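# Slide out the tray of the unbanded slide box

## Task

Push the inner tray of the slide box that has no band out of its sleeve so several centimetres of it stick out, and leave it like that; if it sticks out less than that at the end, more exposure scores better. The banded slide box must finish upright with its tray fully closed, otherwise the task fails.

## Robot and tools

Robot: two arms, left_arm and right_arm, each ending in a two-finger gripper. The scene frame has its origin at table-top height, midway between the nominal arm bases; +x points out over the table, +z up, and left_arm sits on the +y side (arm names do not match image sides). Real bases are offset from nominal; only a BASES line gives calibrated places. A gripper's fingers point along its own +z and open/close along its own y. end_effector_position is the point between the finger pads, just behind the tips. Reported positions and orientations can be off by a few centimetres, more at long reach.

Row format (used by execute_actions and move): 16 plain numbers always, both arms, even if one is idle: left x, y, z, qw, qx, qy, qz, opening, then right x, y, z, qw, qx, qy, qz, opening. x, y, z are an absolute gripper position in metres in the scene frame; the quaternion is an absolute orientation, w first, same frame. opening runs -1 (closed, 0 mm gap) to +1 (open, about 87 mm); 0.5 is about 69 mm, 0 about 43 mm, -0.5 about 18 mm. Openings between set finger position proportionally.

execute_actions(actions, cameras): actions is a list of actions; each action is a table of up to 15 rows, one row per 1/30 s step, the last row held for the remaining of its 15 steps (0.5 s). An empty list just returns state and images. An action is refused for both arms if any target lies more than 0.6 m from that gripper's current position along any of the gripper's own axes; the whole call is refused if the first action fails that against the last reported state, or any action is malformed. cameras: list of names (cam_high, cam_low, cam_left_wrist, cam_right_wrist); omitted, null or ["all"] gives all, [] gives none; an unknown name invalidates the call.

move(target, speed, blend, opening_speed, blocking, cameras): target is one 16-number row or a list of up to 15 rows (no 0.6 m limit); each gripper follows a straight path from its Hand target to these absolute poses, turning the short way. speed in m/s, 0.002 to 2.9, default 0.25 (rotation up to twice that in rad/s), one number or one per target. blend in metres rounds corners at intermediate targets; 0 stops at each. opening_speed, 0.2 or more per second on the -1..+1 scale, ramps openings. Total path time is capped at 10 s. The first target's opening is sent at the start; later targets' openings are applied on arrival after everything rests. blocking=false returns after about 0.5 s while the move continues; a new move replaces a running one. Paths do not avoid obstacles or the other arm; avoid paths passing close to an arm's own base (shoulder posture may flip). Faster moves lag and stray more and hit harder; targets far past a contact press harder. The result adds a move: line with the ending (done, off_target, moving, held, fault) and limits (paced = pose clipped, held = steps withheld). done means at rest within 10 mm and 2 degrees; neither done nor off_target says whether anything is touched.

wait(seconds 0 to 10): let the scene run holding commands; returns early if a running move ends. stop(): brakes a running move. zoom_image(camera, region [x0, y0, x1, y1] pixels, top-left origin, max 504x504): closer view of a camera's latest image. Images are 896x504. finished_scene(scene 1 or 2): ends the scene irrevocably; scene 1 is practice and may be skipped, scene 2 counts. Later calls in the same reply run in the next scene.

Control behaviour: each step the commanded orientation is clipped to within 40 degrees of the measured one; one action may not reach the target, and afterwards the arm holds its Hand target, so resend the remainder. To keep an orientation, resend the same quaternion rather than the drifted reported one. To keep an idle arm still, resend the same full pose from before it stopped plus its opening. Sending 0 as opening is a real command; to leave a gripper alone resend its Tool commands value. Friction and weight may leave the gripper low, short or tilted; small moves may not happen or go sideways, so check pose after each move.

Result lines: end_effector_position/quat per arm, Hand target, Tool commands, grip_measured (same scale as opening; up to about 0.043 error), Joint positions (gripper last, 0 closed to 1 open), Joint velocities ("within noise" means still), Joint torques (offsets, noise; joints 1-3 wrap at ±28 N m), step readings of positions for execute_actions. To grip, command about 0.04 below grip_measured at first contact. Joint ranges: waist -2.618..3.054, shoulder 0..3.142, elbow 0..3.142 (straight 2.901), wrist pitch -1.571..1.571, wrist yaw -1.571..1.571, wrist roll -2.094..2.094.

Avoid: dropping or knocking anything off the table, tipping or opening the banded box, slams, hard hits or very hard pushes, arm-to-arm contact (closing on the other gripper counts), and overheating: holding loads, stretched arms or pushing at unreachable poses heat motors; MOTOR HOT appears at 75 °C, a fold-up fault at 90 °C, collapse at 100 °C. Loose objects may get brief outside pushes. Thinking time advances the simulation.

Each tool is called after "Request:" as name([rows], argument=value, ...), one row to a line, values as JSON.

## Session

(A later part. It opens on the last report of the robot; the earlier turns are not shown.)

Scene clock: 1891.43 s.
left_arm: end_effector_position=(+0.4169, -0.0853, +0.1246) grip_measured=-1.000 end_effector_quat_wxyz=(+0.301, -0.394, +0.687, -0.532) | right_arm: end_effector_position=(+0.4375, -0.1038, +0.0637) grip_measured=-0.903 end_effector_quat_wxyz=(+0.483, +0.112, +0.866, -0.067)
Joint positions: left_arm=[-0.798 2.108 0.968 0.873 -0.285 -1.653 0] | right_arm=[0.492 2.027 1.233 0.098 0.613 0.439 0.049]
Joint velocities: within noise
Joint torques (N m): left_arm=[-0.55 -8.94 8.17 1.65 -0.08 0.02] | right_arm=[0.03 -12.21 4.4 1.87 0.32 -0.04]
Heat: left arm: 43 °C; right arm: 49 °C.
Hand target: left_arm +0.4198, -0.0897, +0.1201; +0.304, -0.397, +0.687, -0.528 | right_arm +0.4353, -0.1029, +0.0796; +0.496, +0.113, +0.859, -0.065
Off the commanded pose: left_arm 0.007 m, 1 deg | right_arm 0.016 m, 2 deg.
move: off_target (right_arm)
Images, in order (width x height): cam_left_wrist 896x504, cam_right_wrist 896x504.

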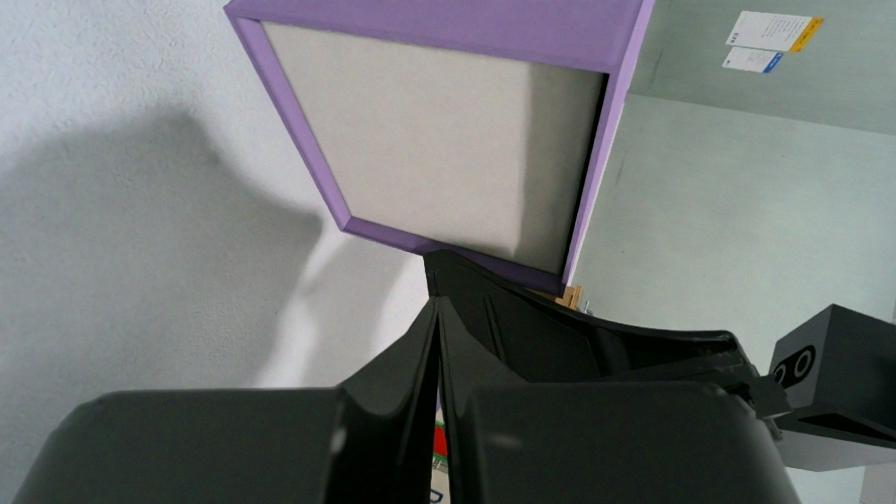

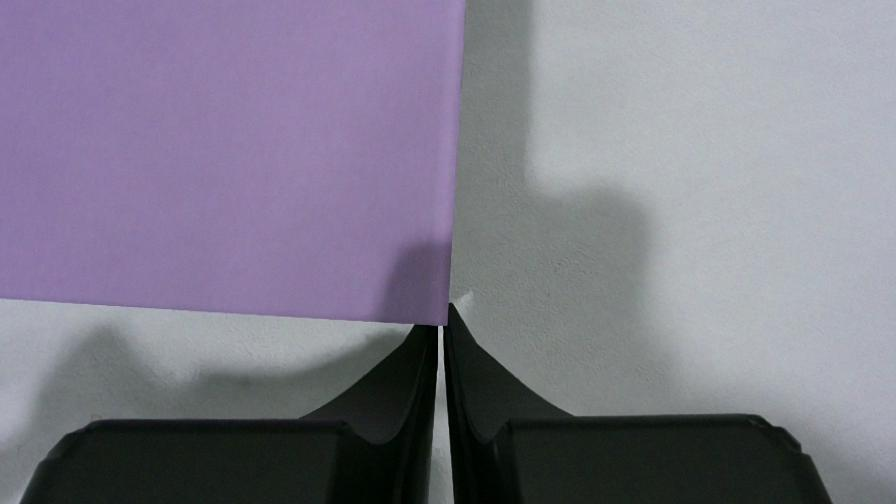

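Request:
move(target=[0.475,-0.097,0.118,0.304,-0.397,0.686,-0.527,-1,0.432,-0.103,0.08,0.496,0.113,0.859,-0.0653,-1], speed=0.06, cameras=["cam_left_wrist","cam_right_wrist","cam_high"])

Scene clock: 1906.63 s.
left_arm: end_effector_position=(+0.4612, -0.0990, +0.1197) grip_measured=-1.000 end_effector_quat_wxyz=(+0.293, -0.393, +0.692, -0.530) | right_arm: end_effector_position=(+0.4355, -0.1044, +0.0643) grip_measured=-0.903 end_effector_quat_wxyz=(+0.484, +0.113, +0.865, -0.068)
Joint positions: left_arm=[-0.737 2.22 1.168 0.776 -0.212 -1.642 0] | right_arm=[0.494 2.02 1.222 0.102 0.62 0.441 0.049]
Joint velocities: within noise
Joint torques (N m): left_arm=[1.61 -9.81 9.4 1.71 -0.09 0.11] | right_arm=[0.08 -12.27 4.21 1.85 0.28 -0.03]
Heat: left arm: 43 °C; right arm: 53 °C.
Hand target: left_arm +0.4743, -0.0964, +0.1182; +0.304, -0.397, +0.687, -0.528 | right_arm +0.4324, -0.1030, +0.0796; +0.496, +0.113, +0.859, -0.065
Off the commanded pose: left_arm 0.014 m, 1 deg | right_arm 0.016 m, 2 deg.
move: off_target (left_arm, right_arm)
Images, in order (width x height): cam_high 896x504, cam_left_wrist 896x504, cam_right_wrist 896x504.

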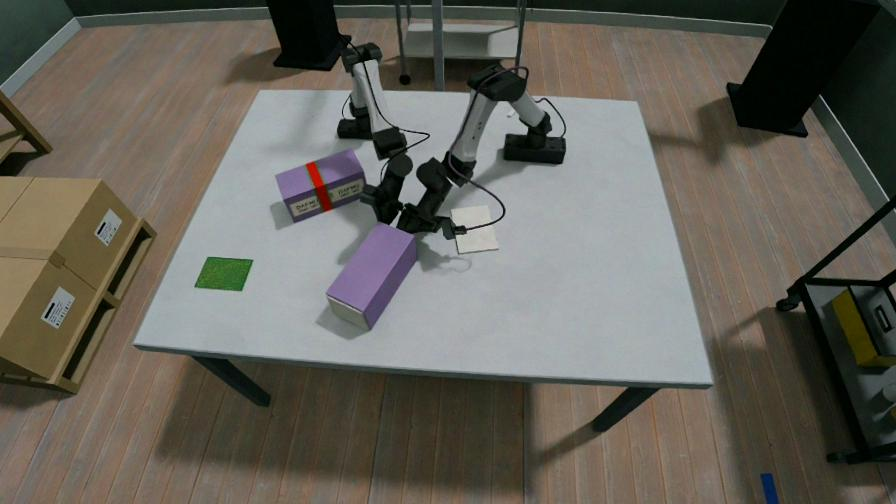

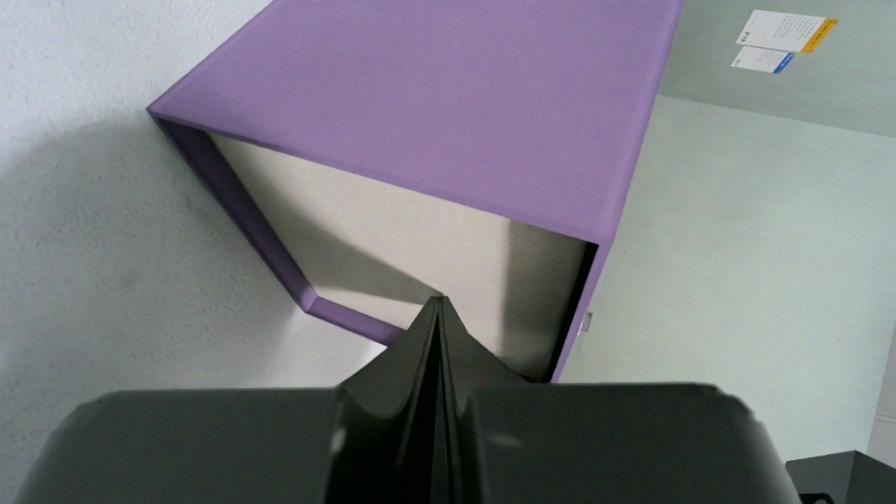

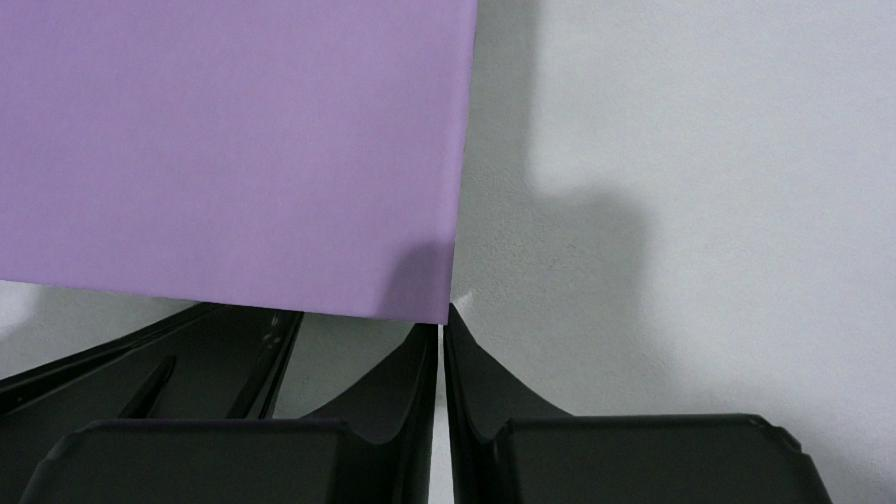

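Request:
move(target=[0.52,-0.117,0.118,0.304,-0.397,0.686,-0.527,-1,0.43,-0.102,0.08,0.496,0.113,0.859,-0.0653,-1], speed=0.06, cameras=["cam_left_wrist","cam_right_wrist","cam_high"])

Request:
zoom_image(camera="cam_high", region=[300, 250, 420, 350])

Scene clock: 1914.67 s.
left_arm: end_effector_position=(+0.4745, -0.1044, +0.1173) grip_measured=-1.000 end_effector_quat_wxyz=(+0.289, -0.391, +0.696, -0.528) | right_arm: end_effector_position=(+0.4350, -0.1079, +0.0636) grip_measured=-0.882 end_effector_quat_wxyz=(+0.485, +0.116, +0.863, -0.075)
Joint positions: left_arm=[-0.721 2.258 1.241 0.733 -0.187 -1.636 0] | right_arm=[0.492 2.02 1.217 0.105 0.632 0.441 0.059]
Joint velocities: within noise
Joint torques (N m): left_arm=[1.46 -10.41 9.84 1.73 -0.2 0.11] | right_arm=[0.31 -12.18 4.45 1.83 0.17 -0.01]
Heat: left arm: 43 °C; right arm: 56 °C.
Hand target: left_arm +0.4890, -0.1014, +0.1188; +0.304, -0.397, +0.687, -0.527 | right_arm +0.4320, -0.1028, +0.0787; +0.495, +0.113, +0.859, -0.065
Off the commanded pose: left_arm 0.047 m, 2 deg | right_arm 0.018 m, 2 deg.
move: held (left_arm, right_arm; a check stopped the path); limits=held
pose unreachable (left arm): on one or more control steps of this call, first in action 0 (counted from 0), this arm could not follow its commanded pose, so it was not sent that pose on those steps. It may still have moved: this result reports where it is.
cause: moving toward the commanded pose would bring a part of the arm too close to another arm (this arm's wrist (the part past joint 4) and the right arm's wrist (the part past joint 4)).
pose unreachable (right arm): on one or more control steps of this call, first in action 0 (counted from 0), this arm could not follow its commanded pose, so it was not sent that pose on those steps. It may still have moved: this result reports where it is.
cause: moving toward the commanded pose would bring a part of the arm too close to another arm (this arm's wrist (the part past joint 4) and the left arm's wrist (the part past joint 4), where that arm would come to rest).
Images, in order (width x height): cam_high 896x504, cam_left_wrist 896x504, cam_right_wrist 896x504.

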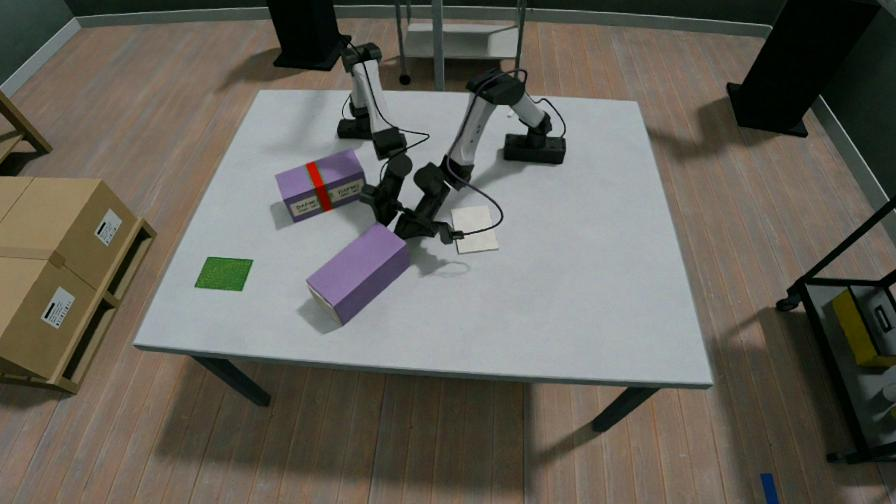

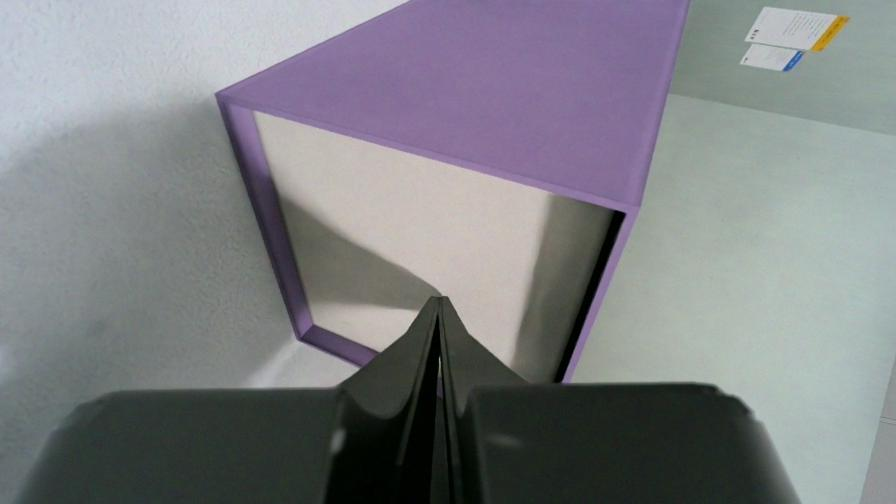

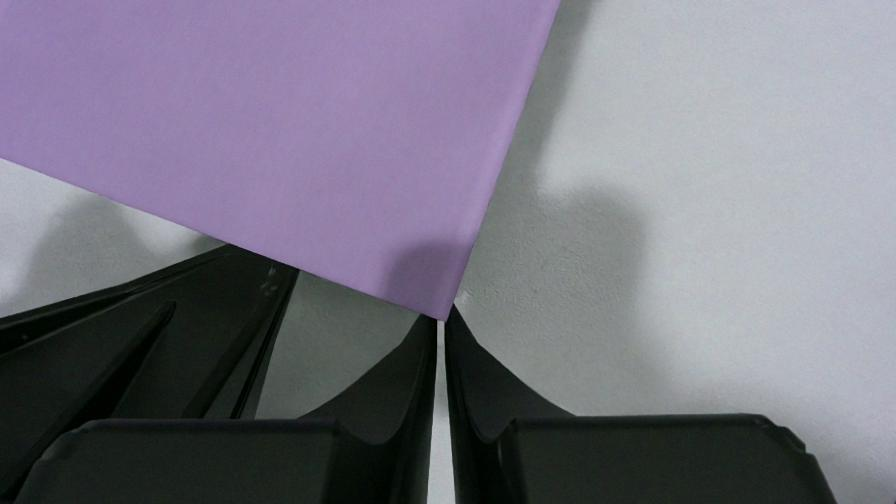

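Scaled by 4.200 from the camera's 896x504 image, which has a finer 1280x720 frame.

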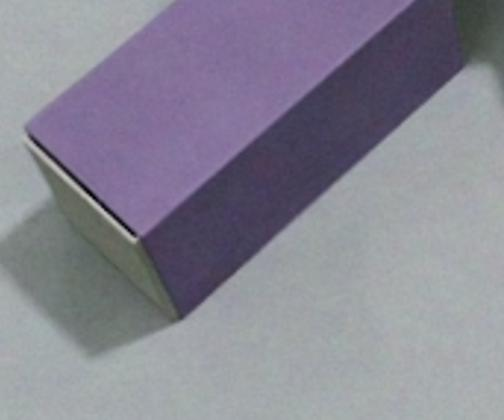

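Request:
move([
  [0.44,-0.06,0.118,0.304,-0.397,0.686,-0.527,-1,0.432,-0.104,0.075,0.496,0.113,0.859,-0.0653,-0.2],
  [0.38,0.03,0.15,0.304,-0.397,0.686,-0.527,-1,0.39,-0.11,0.10,0.496,0.05,0.859,-0.03,-0.2],
  [0.36,0.05,0.20,0.54,0.2,0.80,-0.16,0,0.42,-0.20,0.22,0.45,0,0.89,0,-0.2],
  [0.36,0.05,0.20,0.54,0.2,0.80,-0.16,0,0.60,-0.23,0.22,0.45,-0.15,0.87,0.08,0.2],
], speed=0.18)

Scene clock: 1956.73 s.
left_arm: end_effector_position=(+0.3559, +0.0549, +0.1751) grip_measured=+0.000 end_effector_quat_wxyz=(+0.519, +0.205, +0.816, -0.153) | right_arm: end_effector_position=(+0.5978, -0.2316, +0.2072) grip_measured=+0.200 end_effector_quat_wxyz=(+0.460, -0.141, +0.874, +0.075)
Joint positions: left_arm=[-0.729 1.418 0.758 0.223 -0.206 -0.137 0.5] | right_arm=[-0.009 2.599 2.828 -0.86 -0.284 -0.2 0.6]
Joint velocities: within noise
Joint torques (N m): left_arm=[-0.64 -8.94 10.63 1.66 -0.1 0.04] | right_arm=[-0.77 -11.93 8.91 1.95 -0.25 -0.03]
Heat: left arm: 44 °C; right arm: 57 °C.
Hand target: left_arm +0.3596, +0.0504, +0.1998; +0.541, +0.200, +0.801, -0.160 | right_arm +0.5991, -0.2299, +0.2198; +0.473, -0.147, +0.865, +0.077
Off the commanded pose: left_arm 0.026 m, 3 deg | right_arm 0.013 m, 2 deg.
elbow stopped short (right arm): the move would have taken joint 3 (elbow) straighter than the controller allows.
move: off_target (left_arm, right_arm); target 3's new opening was sent with left_arm's hand 0.025 m and 3 deg from that target; target 4's new opening was sent with right_arm's hand 0.013 m and 2 deg from that target

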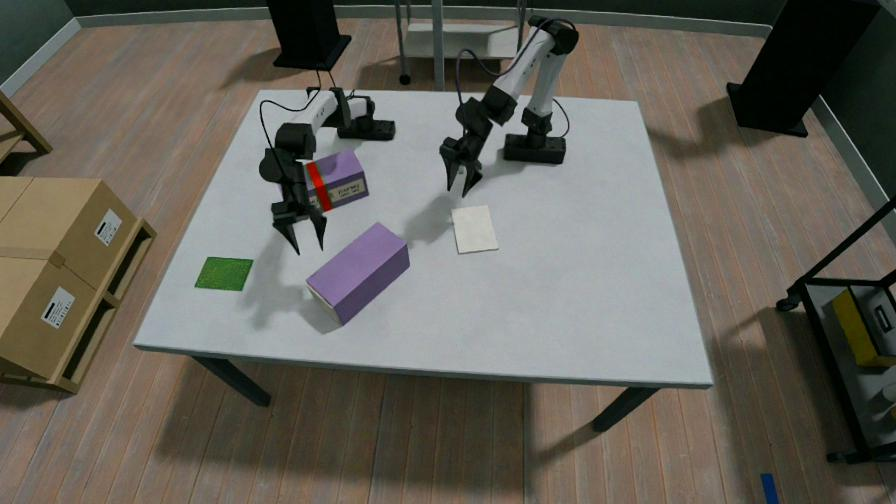

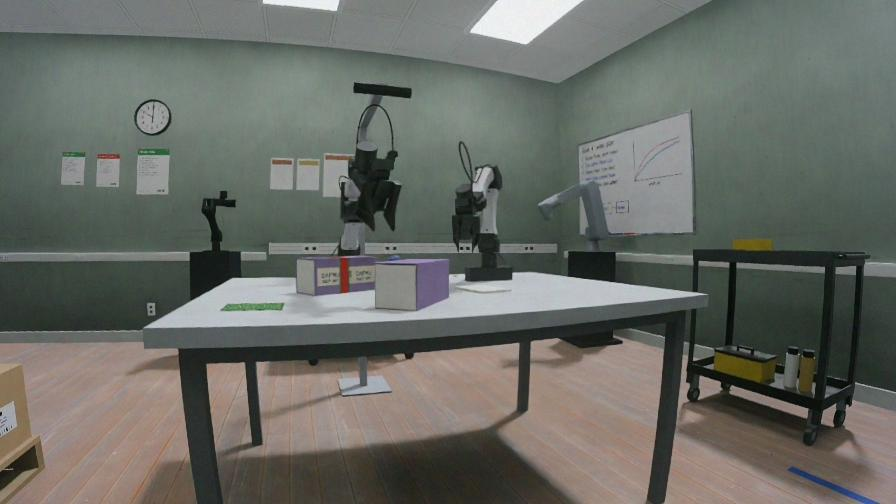

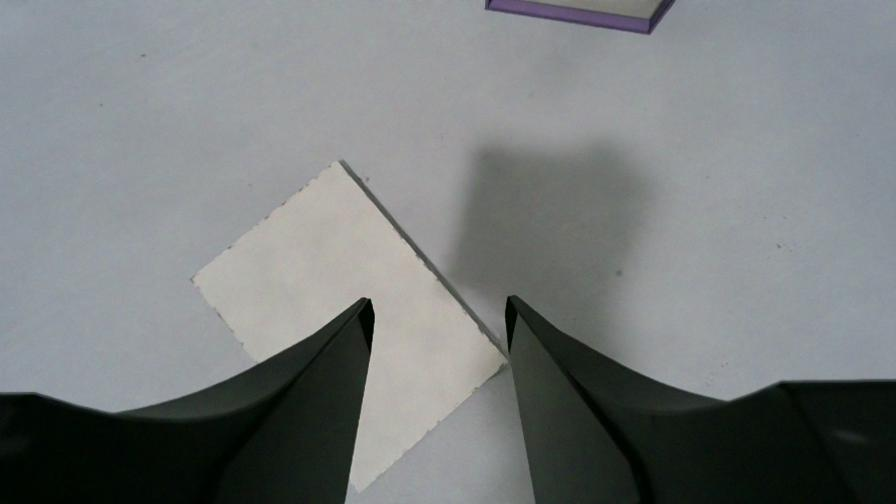

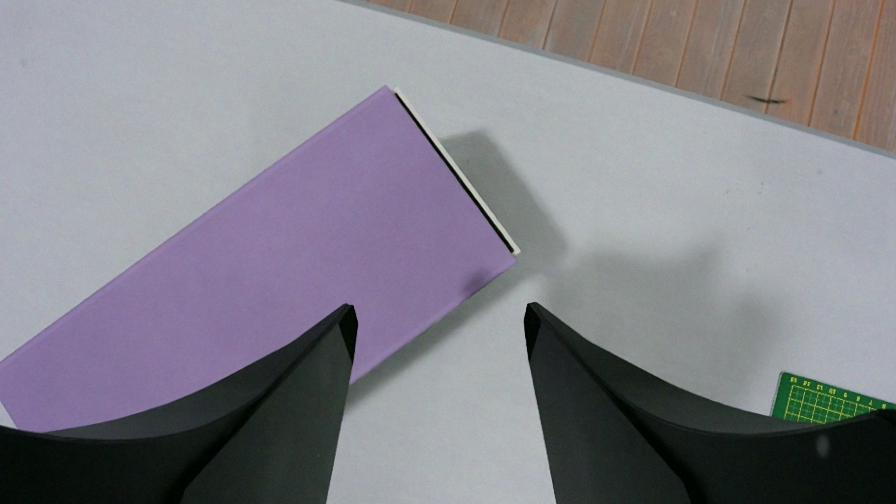

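Request:
move([
  [0.37,-0.02,0.14,0.276,-0.36,0.706,-0.542,-1,0.57,-0.16,0.18,0.45,-0.08,0.88,0.05,-1],
  [0.405,-0.077,0.115,0.276,-0.36,0.706,-0.542,-1,0.555,-0.155,0.10,0.45,-0.08,0.88,0.05,-1],
  [0.42,-0.09,0.115,0.276,-0.36,0.706,-0.542,-1,0.475,-0.135,-0.07,0.42,-0.08,0.89,0.05,-1],
], speed=0.12)

Scene clock: 1987.67 s.
left_arm: end_effector_position=(+0.4152, -0.0865, +0.1194) grip_measured=-1.000 end_effector_quat_wxyz=(+0.273, -0.356, +0.707, -0.546) | right_arm: end_effector_position=(+0.5339, -0.1421, +0.1171) grip_measured=-0.959 end_effector_quat_wxyz=(+0.677, -0.047, +0.732, +0.060)
Joint positions: left_arm=[-0.755 2.125 0.965 0.901 -0.142 -1.611 0] | right_arm=[0.225 2.161 1.148 0.936 0.055 0.029 0.021]
Joint velocities: within noise
Joint torques (N m): left_arm=[-0.14 -8.96 8.16 1.74 -0.1 -0.04] | right_arm=[0.85 -3.15 -2.73 -2.24 -0.33 0.22]
Heat: left arm: 42 °C; right arm: 58 °C.
Hand target: left_arm +0.4197, -0.0898, +0.1150; +0.276, -0.360, +0.707, -0.543 | right_arm +0.4490, -0.1441, -0.0422; +0.454, -0.076, +0.886, +0.051
Off the commanded pose: left_arm 0.007 m, 1 deg | right_arm 0.196 m, 35 deg.
move: off_target (right_arm)

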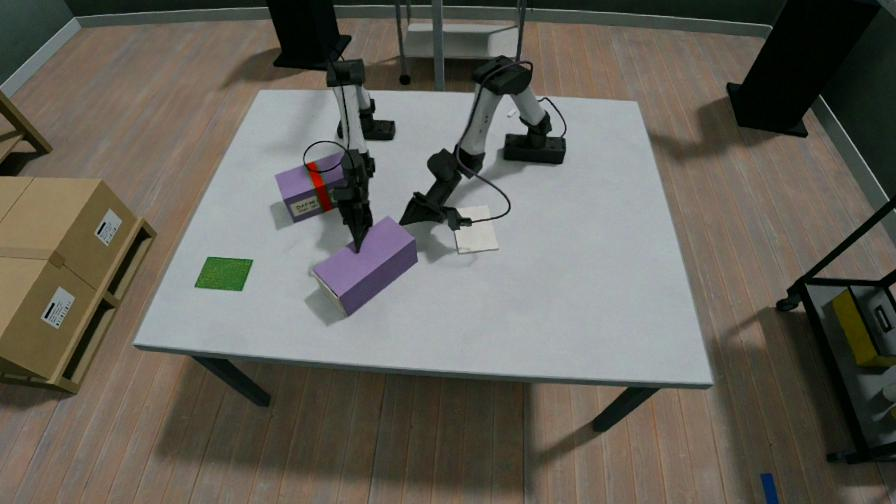

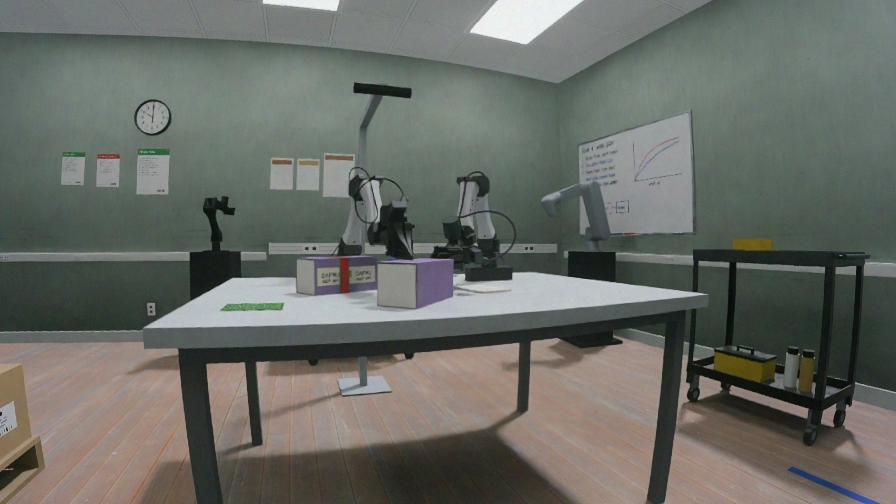

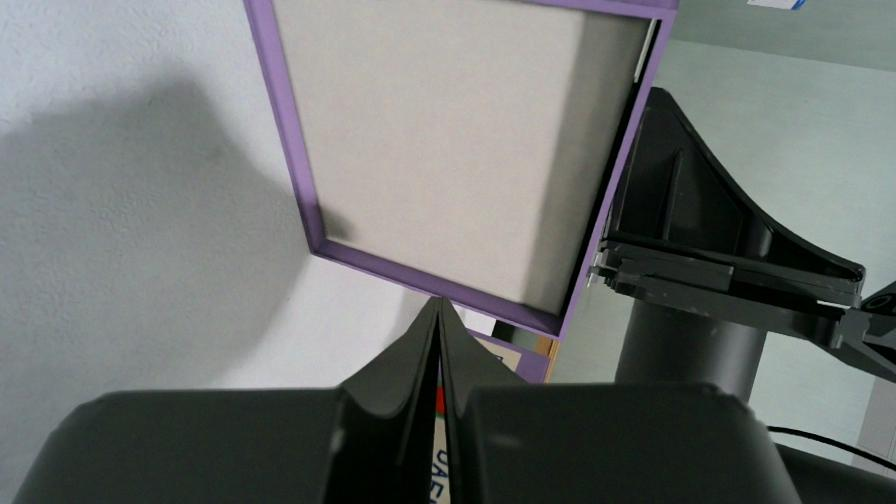

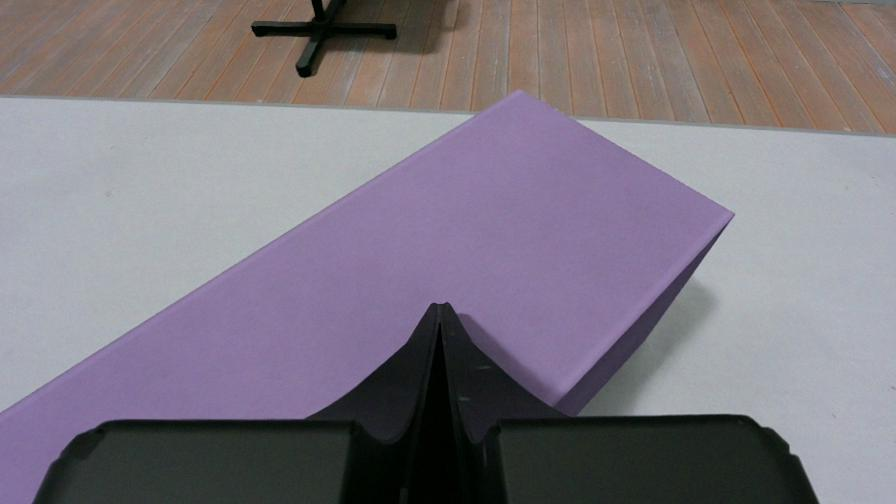

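Request:
move(target=[0.505,-0.14,0.12,0.276,-0.36,0.706,-0.542,-1,0.475,-0.13,-0.07,0.42,-0.08,0.89,0.05,-1], speed=0.06)

Request:
zoom_image(camera="cam_high", region=[300, 250, 420, 350])

Scene clock: 1996.23 s.
left_arm: end_effector_position=(+0.4780, -0.1445, +0.1136) grip_measured=-1.000 end_effector_quat_wxyz=(+0.249, -0.347, +0.728, -0.536) | right_arm: end_effector_position=(+0.5199, -0.1472, +0.1167) grip_measured=-0.959 end_effector_quat_wxyz=(+0.679, -0.035, +0.732, +0.052)
Joint positions: left_arm=[-0.729 2.349 1.431 0.611 -0.066 -1.602 0] | right_arm=[0.231 2.124 1.074 0.977 0.09 0.034 0.021]
Joint velocities: within noise
Joint torques (N m): left_arm=[2.3 -10.66 11.59 2.03 -0.35 0.01] | right_arm=[1.28 -1.59 -0.54 -2.37 -0.54 0.26]
Heat: left arm: 42 °C; right arm: 53 °C.
Hand target: left_arm +0.5028, -0.1377, +0.1206; +0.276, -0.360, +0.707, -0.542 | right_arm +0.4398, -0.1421, -0.0412; +0.456, -0.074, +0.885, +0.051
Off the commanded pose: left_arm 0.028 m, 4 deg | right_arm 0.193 m, 35 deg.
move: off_target (left_arm, right_arm)

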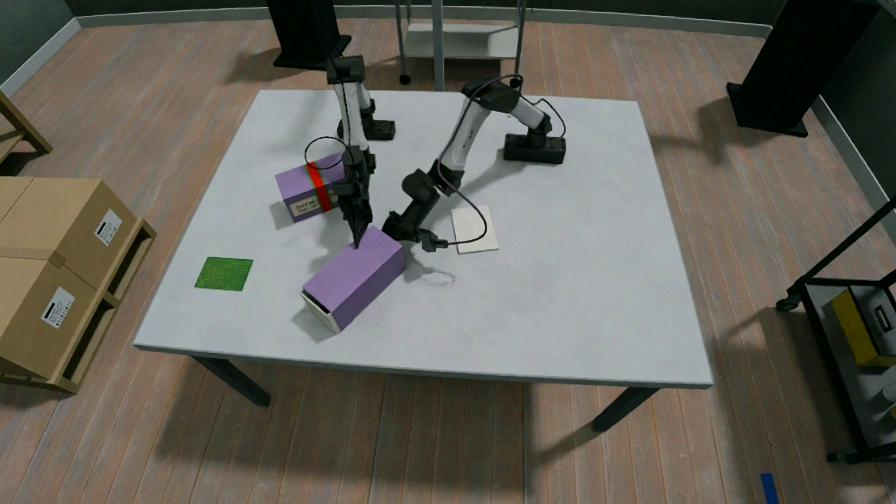

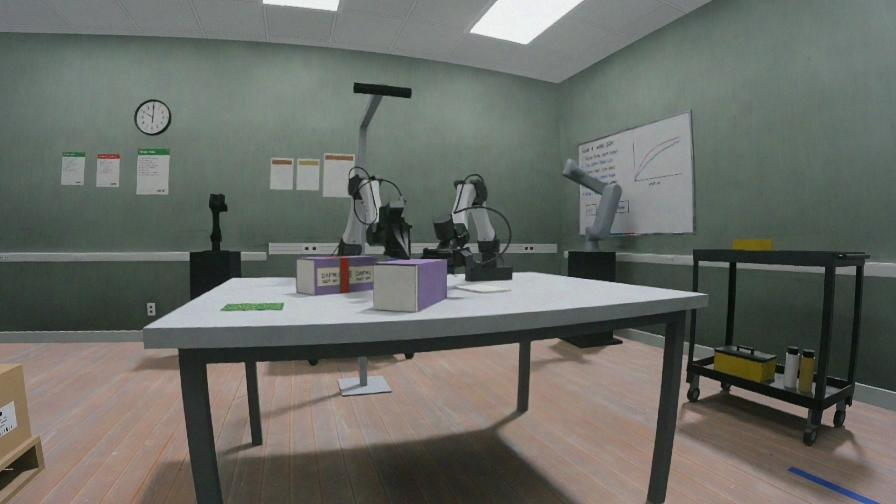

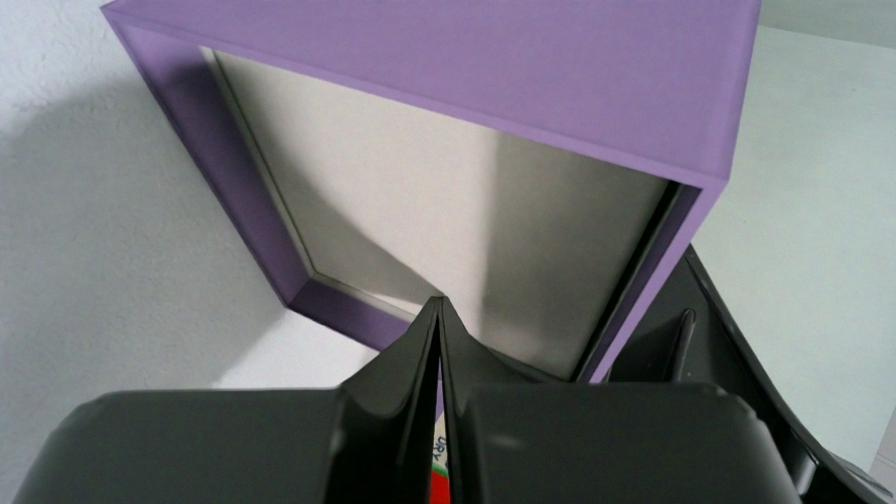

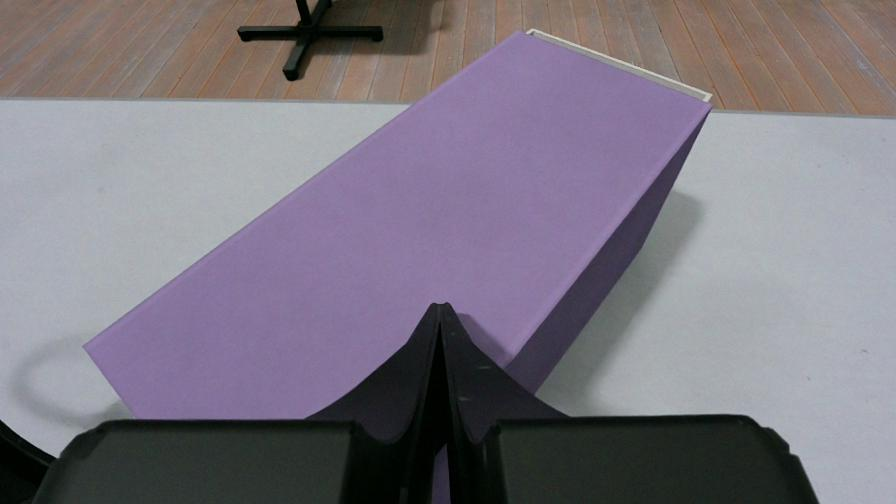

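Scaled by 4.200 from the camera's 896x504 image, which has a finer 1280x720 frame.

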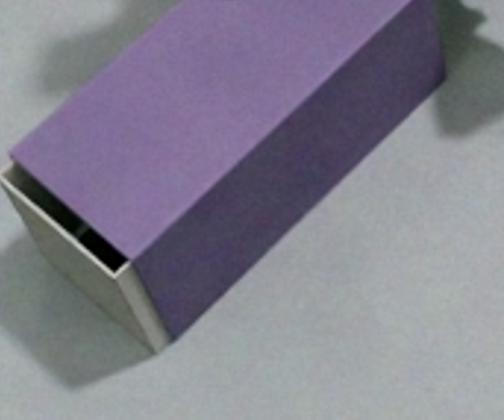

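Request:
move([
  [0.472,-0.137,0.12,0.276,-0.36,0.706,-0.542,-1,0.53,-0.14,0.18,0.45,-0.08,0.88,0.05,-1],
  [0.472,-0.137,0.12,0.276,-0.36,0.706,-0.542,-1,0.59,-0.165,0.18,0.45,-0.08,0.88,0.05,-1],
  [0.472,-0.137,0.12,0.276,-0.36,0.706,-0.542,-1,0.58,-0.16,0.10,0.45,-0.08,0.88,0.05,-1],
  [0.472,-0.137,0.12,0.276,-0.36,0.706,-0.542,-1,0.50,-0.12,-0.07,0.42,-0.08,0.89,0.05,-1],
], speed=0.14, cameras=["cam_left_wrist","cam_right_wrist"])

Request:
move(target=[0.54,-0.175,0.12,0.276,-0.36,0.706,-0.542,-1,0.50,-0.115,-0.07,0.42,-0.08,0.89,0.05,-1], speed=0.06)

Request:
zoom_image(camera="cam_high", region=[280, 250, 420, 360])

Scene clock: 2024.03 s.
left_arm: end_effector_position=(+0.4747, -0.1358, +0.1044) grip_measured=-1.000 end_effector_quat_wxyz=(+0.272, -0.362, +0.715, -0.532) | right_arm: end_effector_position=(+0.5628, -0.1362, +0.1174) grip_measured=-0.959 end_effector_quat_wxyz=(+0.675, -0.034, +0.735, +0.052)
Joint positions: left_arm=[-0.743 2.349 1.364 0.693 -0.14 -1.608 0] | right_arm=[0.235 2.241 1.305 0.851 0.094 0.039 0.021]
Joint velocities: within noise
Joint torques (N m): left_arm=[-0.59 -16.64 5.37 1.88 -0.06 0.03] | right_arm=[1.5 -3.86 -2.37 -2.17 -0.54 0.24]
Heat: left arm: 45 °C; right arm: 44 °C.
Hand target: left_arm +0.4722, -0.1372, +0.1197; +0.276, -0.360, +0.707, -0.543 | right_arm +0.4779, -0.1302, -0.0440; +0.454, -0.074, +0.887, +0.050
Off the commanded pose: left_arm 0.016 m, 2 deg | right_arm 0.198 m, 35 deg.
move: off_target (left_arm, right_arm)
Images, in order (width x height): cam_left_wrist 896x504, cam_right_wrist 896x504.

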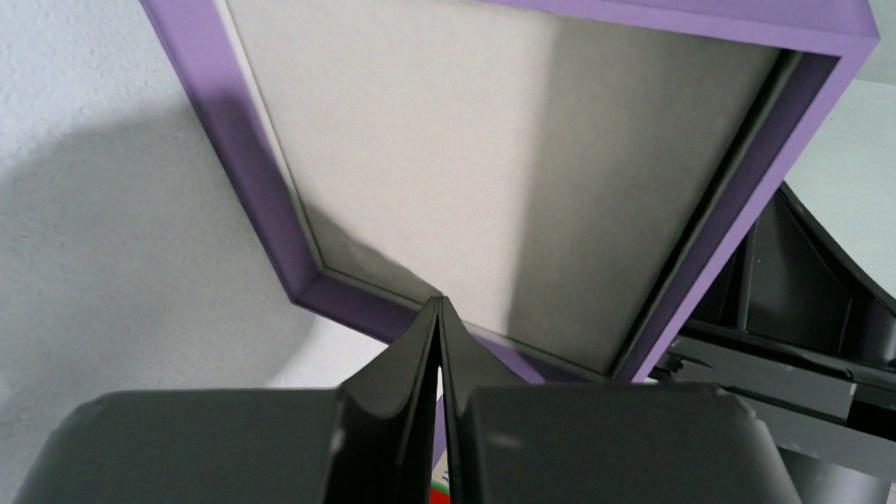

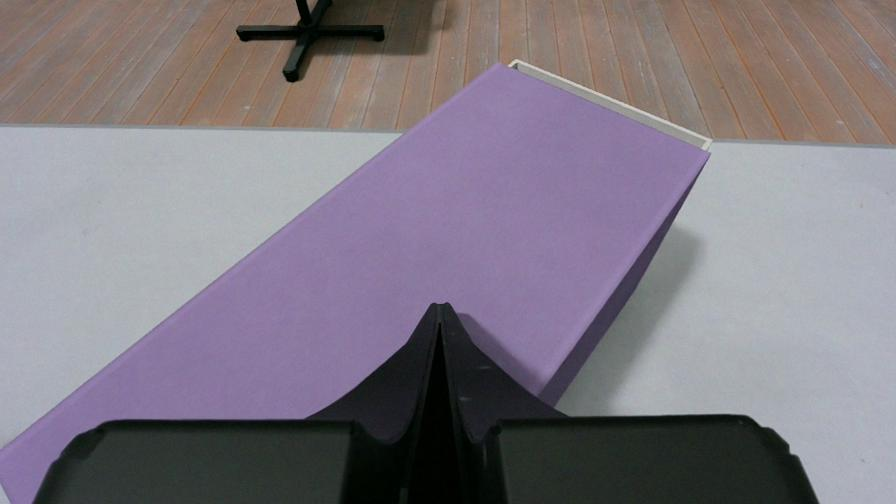

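Scene clock: 2025.83 s.
left_arm: end_effector_position=(+0.5094, -0.1788, +0.1066) grip_measured=-1.000 end_effector_quat_wxyz=(+0.248, -0.346, +0.734, -0.529) | right_arm: end_effector_position=(+0.5512, -0.1384, +0.1174) grip_measured=-0.959 end_effector_quat_wxyz=(+0.676, -0.030, +0.734, +0.052)
Joint positions: left_arm=[-0.734 2.509 1.732 0.453 -0.07 -1.597 0] | right_arm=[0.237 2.209 1.241 0.888 0.102 0.044 0.021]
Joint velocities: within noise
Joint torques (N m): left_arm=[2.58 -12.45 13.01 2.04 -0.33 -0.04] | right_arm=[2.17 -2.67 -0.58 -2.32 -0.54 0.22]
Heat: left arm: 45 °C; right arm: 44 °C.
Hand target: left_arm +0.5366, -0.1714, +0.1209; +0.276, -0.361, +0.707, -0.543 | right_arm +0.4697, -0.1277, -0.0430; +0.455, -0.076, +0.886, +0.050
Off the commanded pose: left_arm 0.034 m, 5 deg | right_arm 0.196 m, 35 deg.
move: off_target (left_arm, right_arm)

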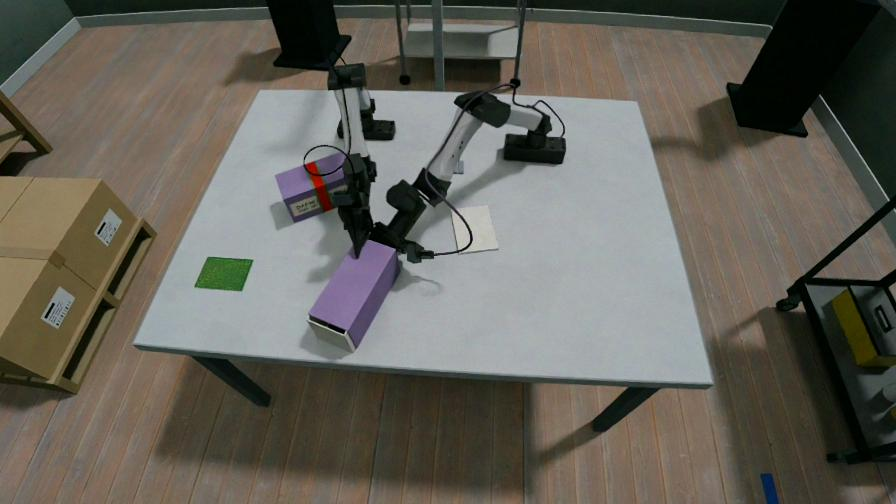

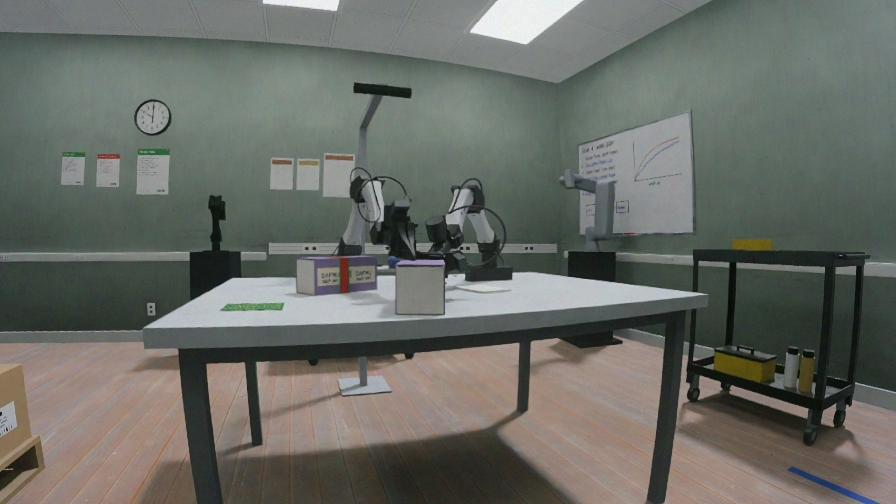

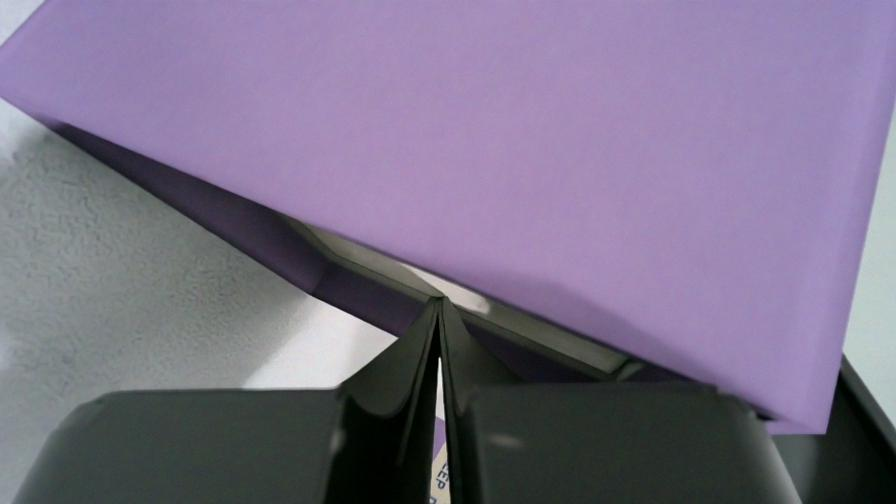

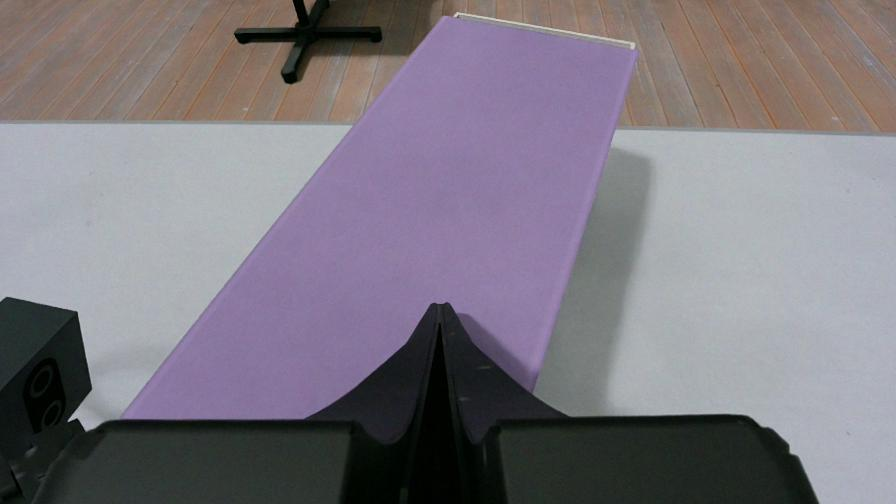

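Scaled by 3.600 from the camera's 896x504 image, which has a finer 1280x720 frame.

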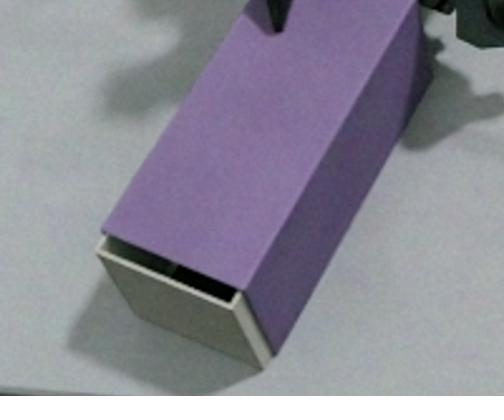

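Request:
move([
  [0.46,-0.12,0.125,0.276,-0.36,0.706,-0.542,-1,0.55,-0.14,0.18,0.45,-0.08,0.88,0.05,-1],
  [0.40,-0.03,0.14,0.40,-0.1,0.80,-0.35,-1,0.62,-0.20,0.24,0.45,-0.08,0.88,0.05,0.2],
  [0.41,-0.06,0.13,0.501,0.2,0.833,-0.12,0,0.62,-0.20,0.24,0.45,-0.08,0.88,0.05,0.2],
], speed=0.15)

Scene clock: 2048.50 s.
left_arm: end_effector_position=(+0.4066, -0.0543, +0.1301) grip_measured=+0.000 end_effector_quat_wxyz=(+0.499, +0.198, +0.834, -0.125) | right_arm: end_effector_position=(+0.6126, -0.1998, +0.2212) grip_measured=+0.200 end_effector_quat_wxyz=(+0.491, -0.071, +0.867, +0.046)
Joint positions: left_arm=[-0.855 1.939 1.209 0.203 -0.357 -0.214 0.5] | right_arm=[0.079 2.597 2.827 -0.771 -0.097 -0.046 0.6]
Joint velocities: within noise
Joint torques (N m): left_arm=[-0.73 -8.88 10.32 1.58 -0.14 -0.02] | right_arm=[-1.03 -11.96 9.07 2.39 -0.18 -0.02]
Heat: left arm: 45 °C; right arm: 46 °C.
Hand target: left_arm +0.4099, -0.0598, +0.1300; +0.501, +0.200, +0.833, -0.120 | right_arm +0.6181, -0.2002, +0.2398; +0.516, -0.075, +0.852, +0.049
Off the commanded pose: left_arm 0.007 m, 1 deg | right_arm 0.020 m, 5 deg.
elbow stopped short (right arm): the move would have taken joint 3 (elbow) straighter than the controller allows.
move: off_target (right_arm); target 2's new opening was sent with right_arm's hand 0.021 m and 5 deg from that target

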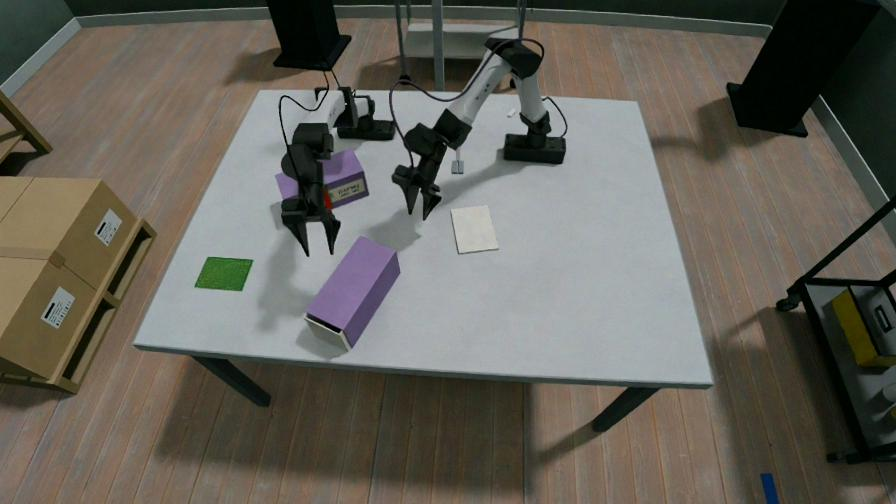

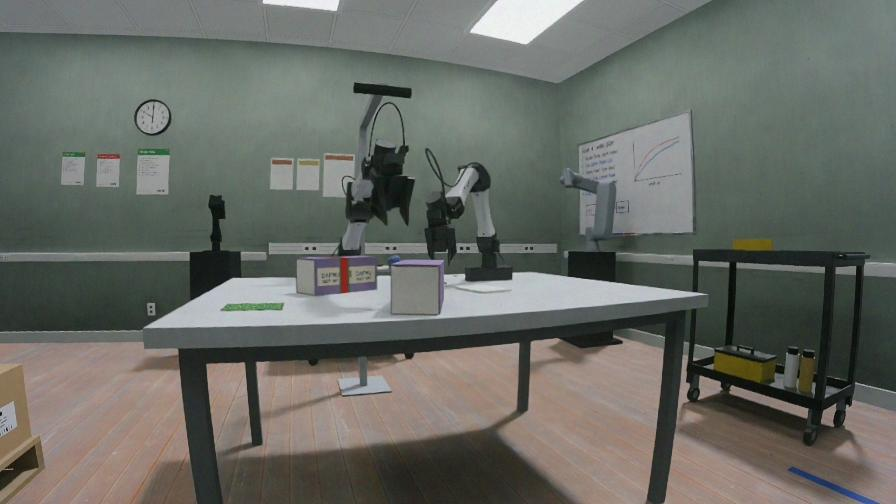

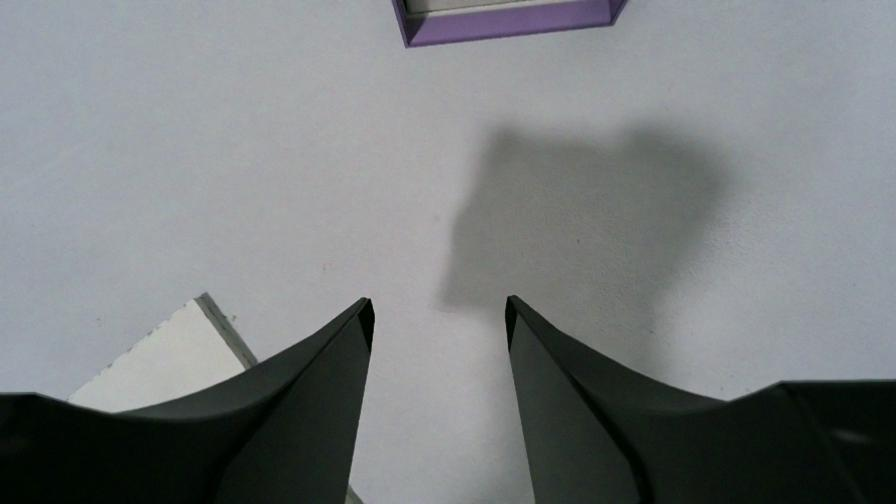

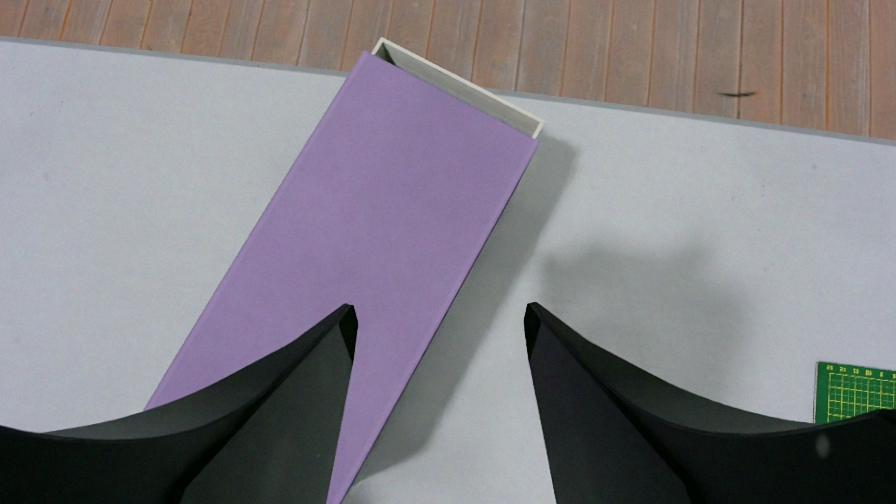

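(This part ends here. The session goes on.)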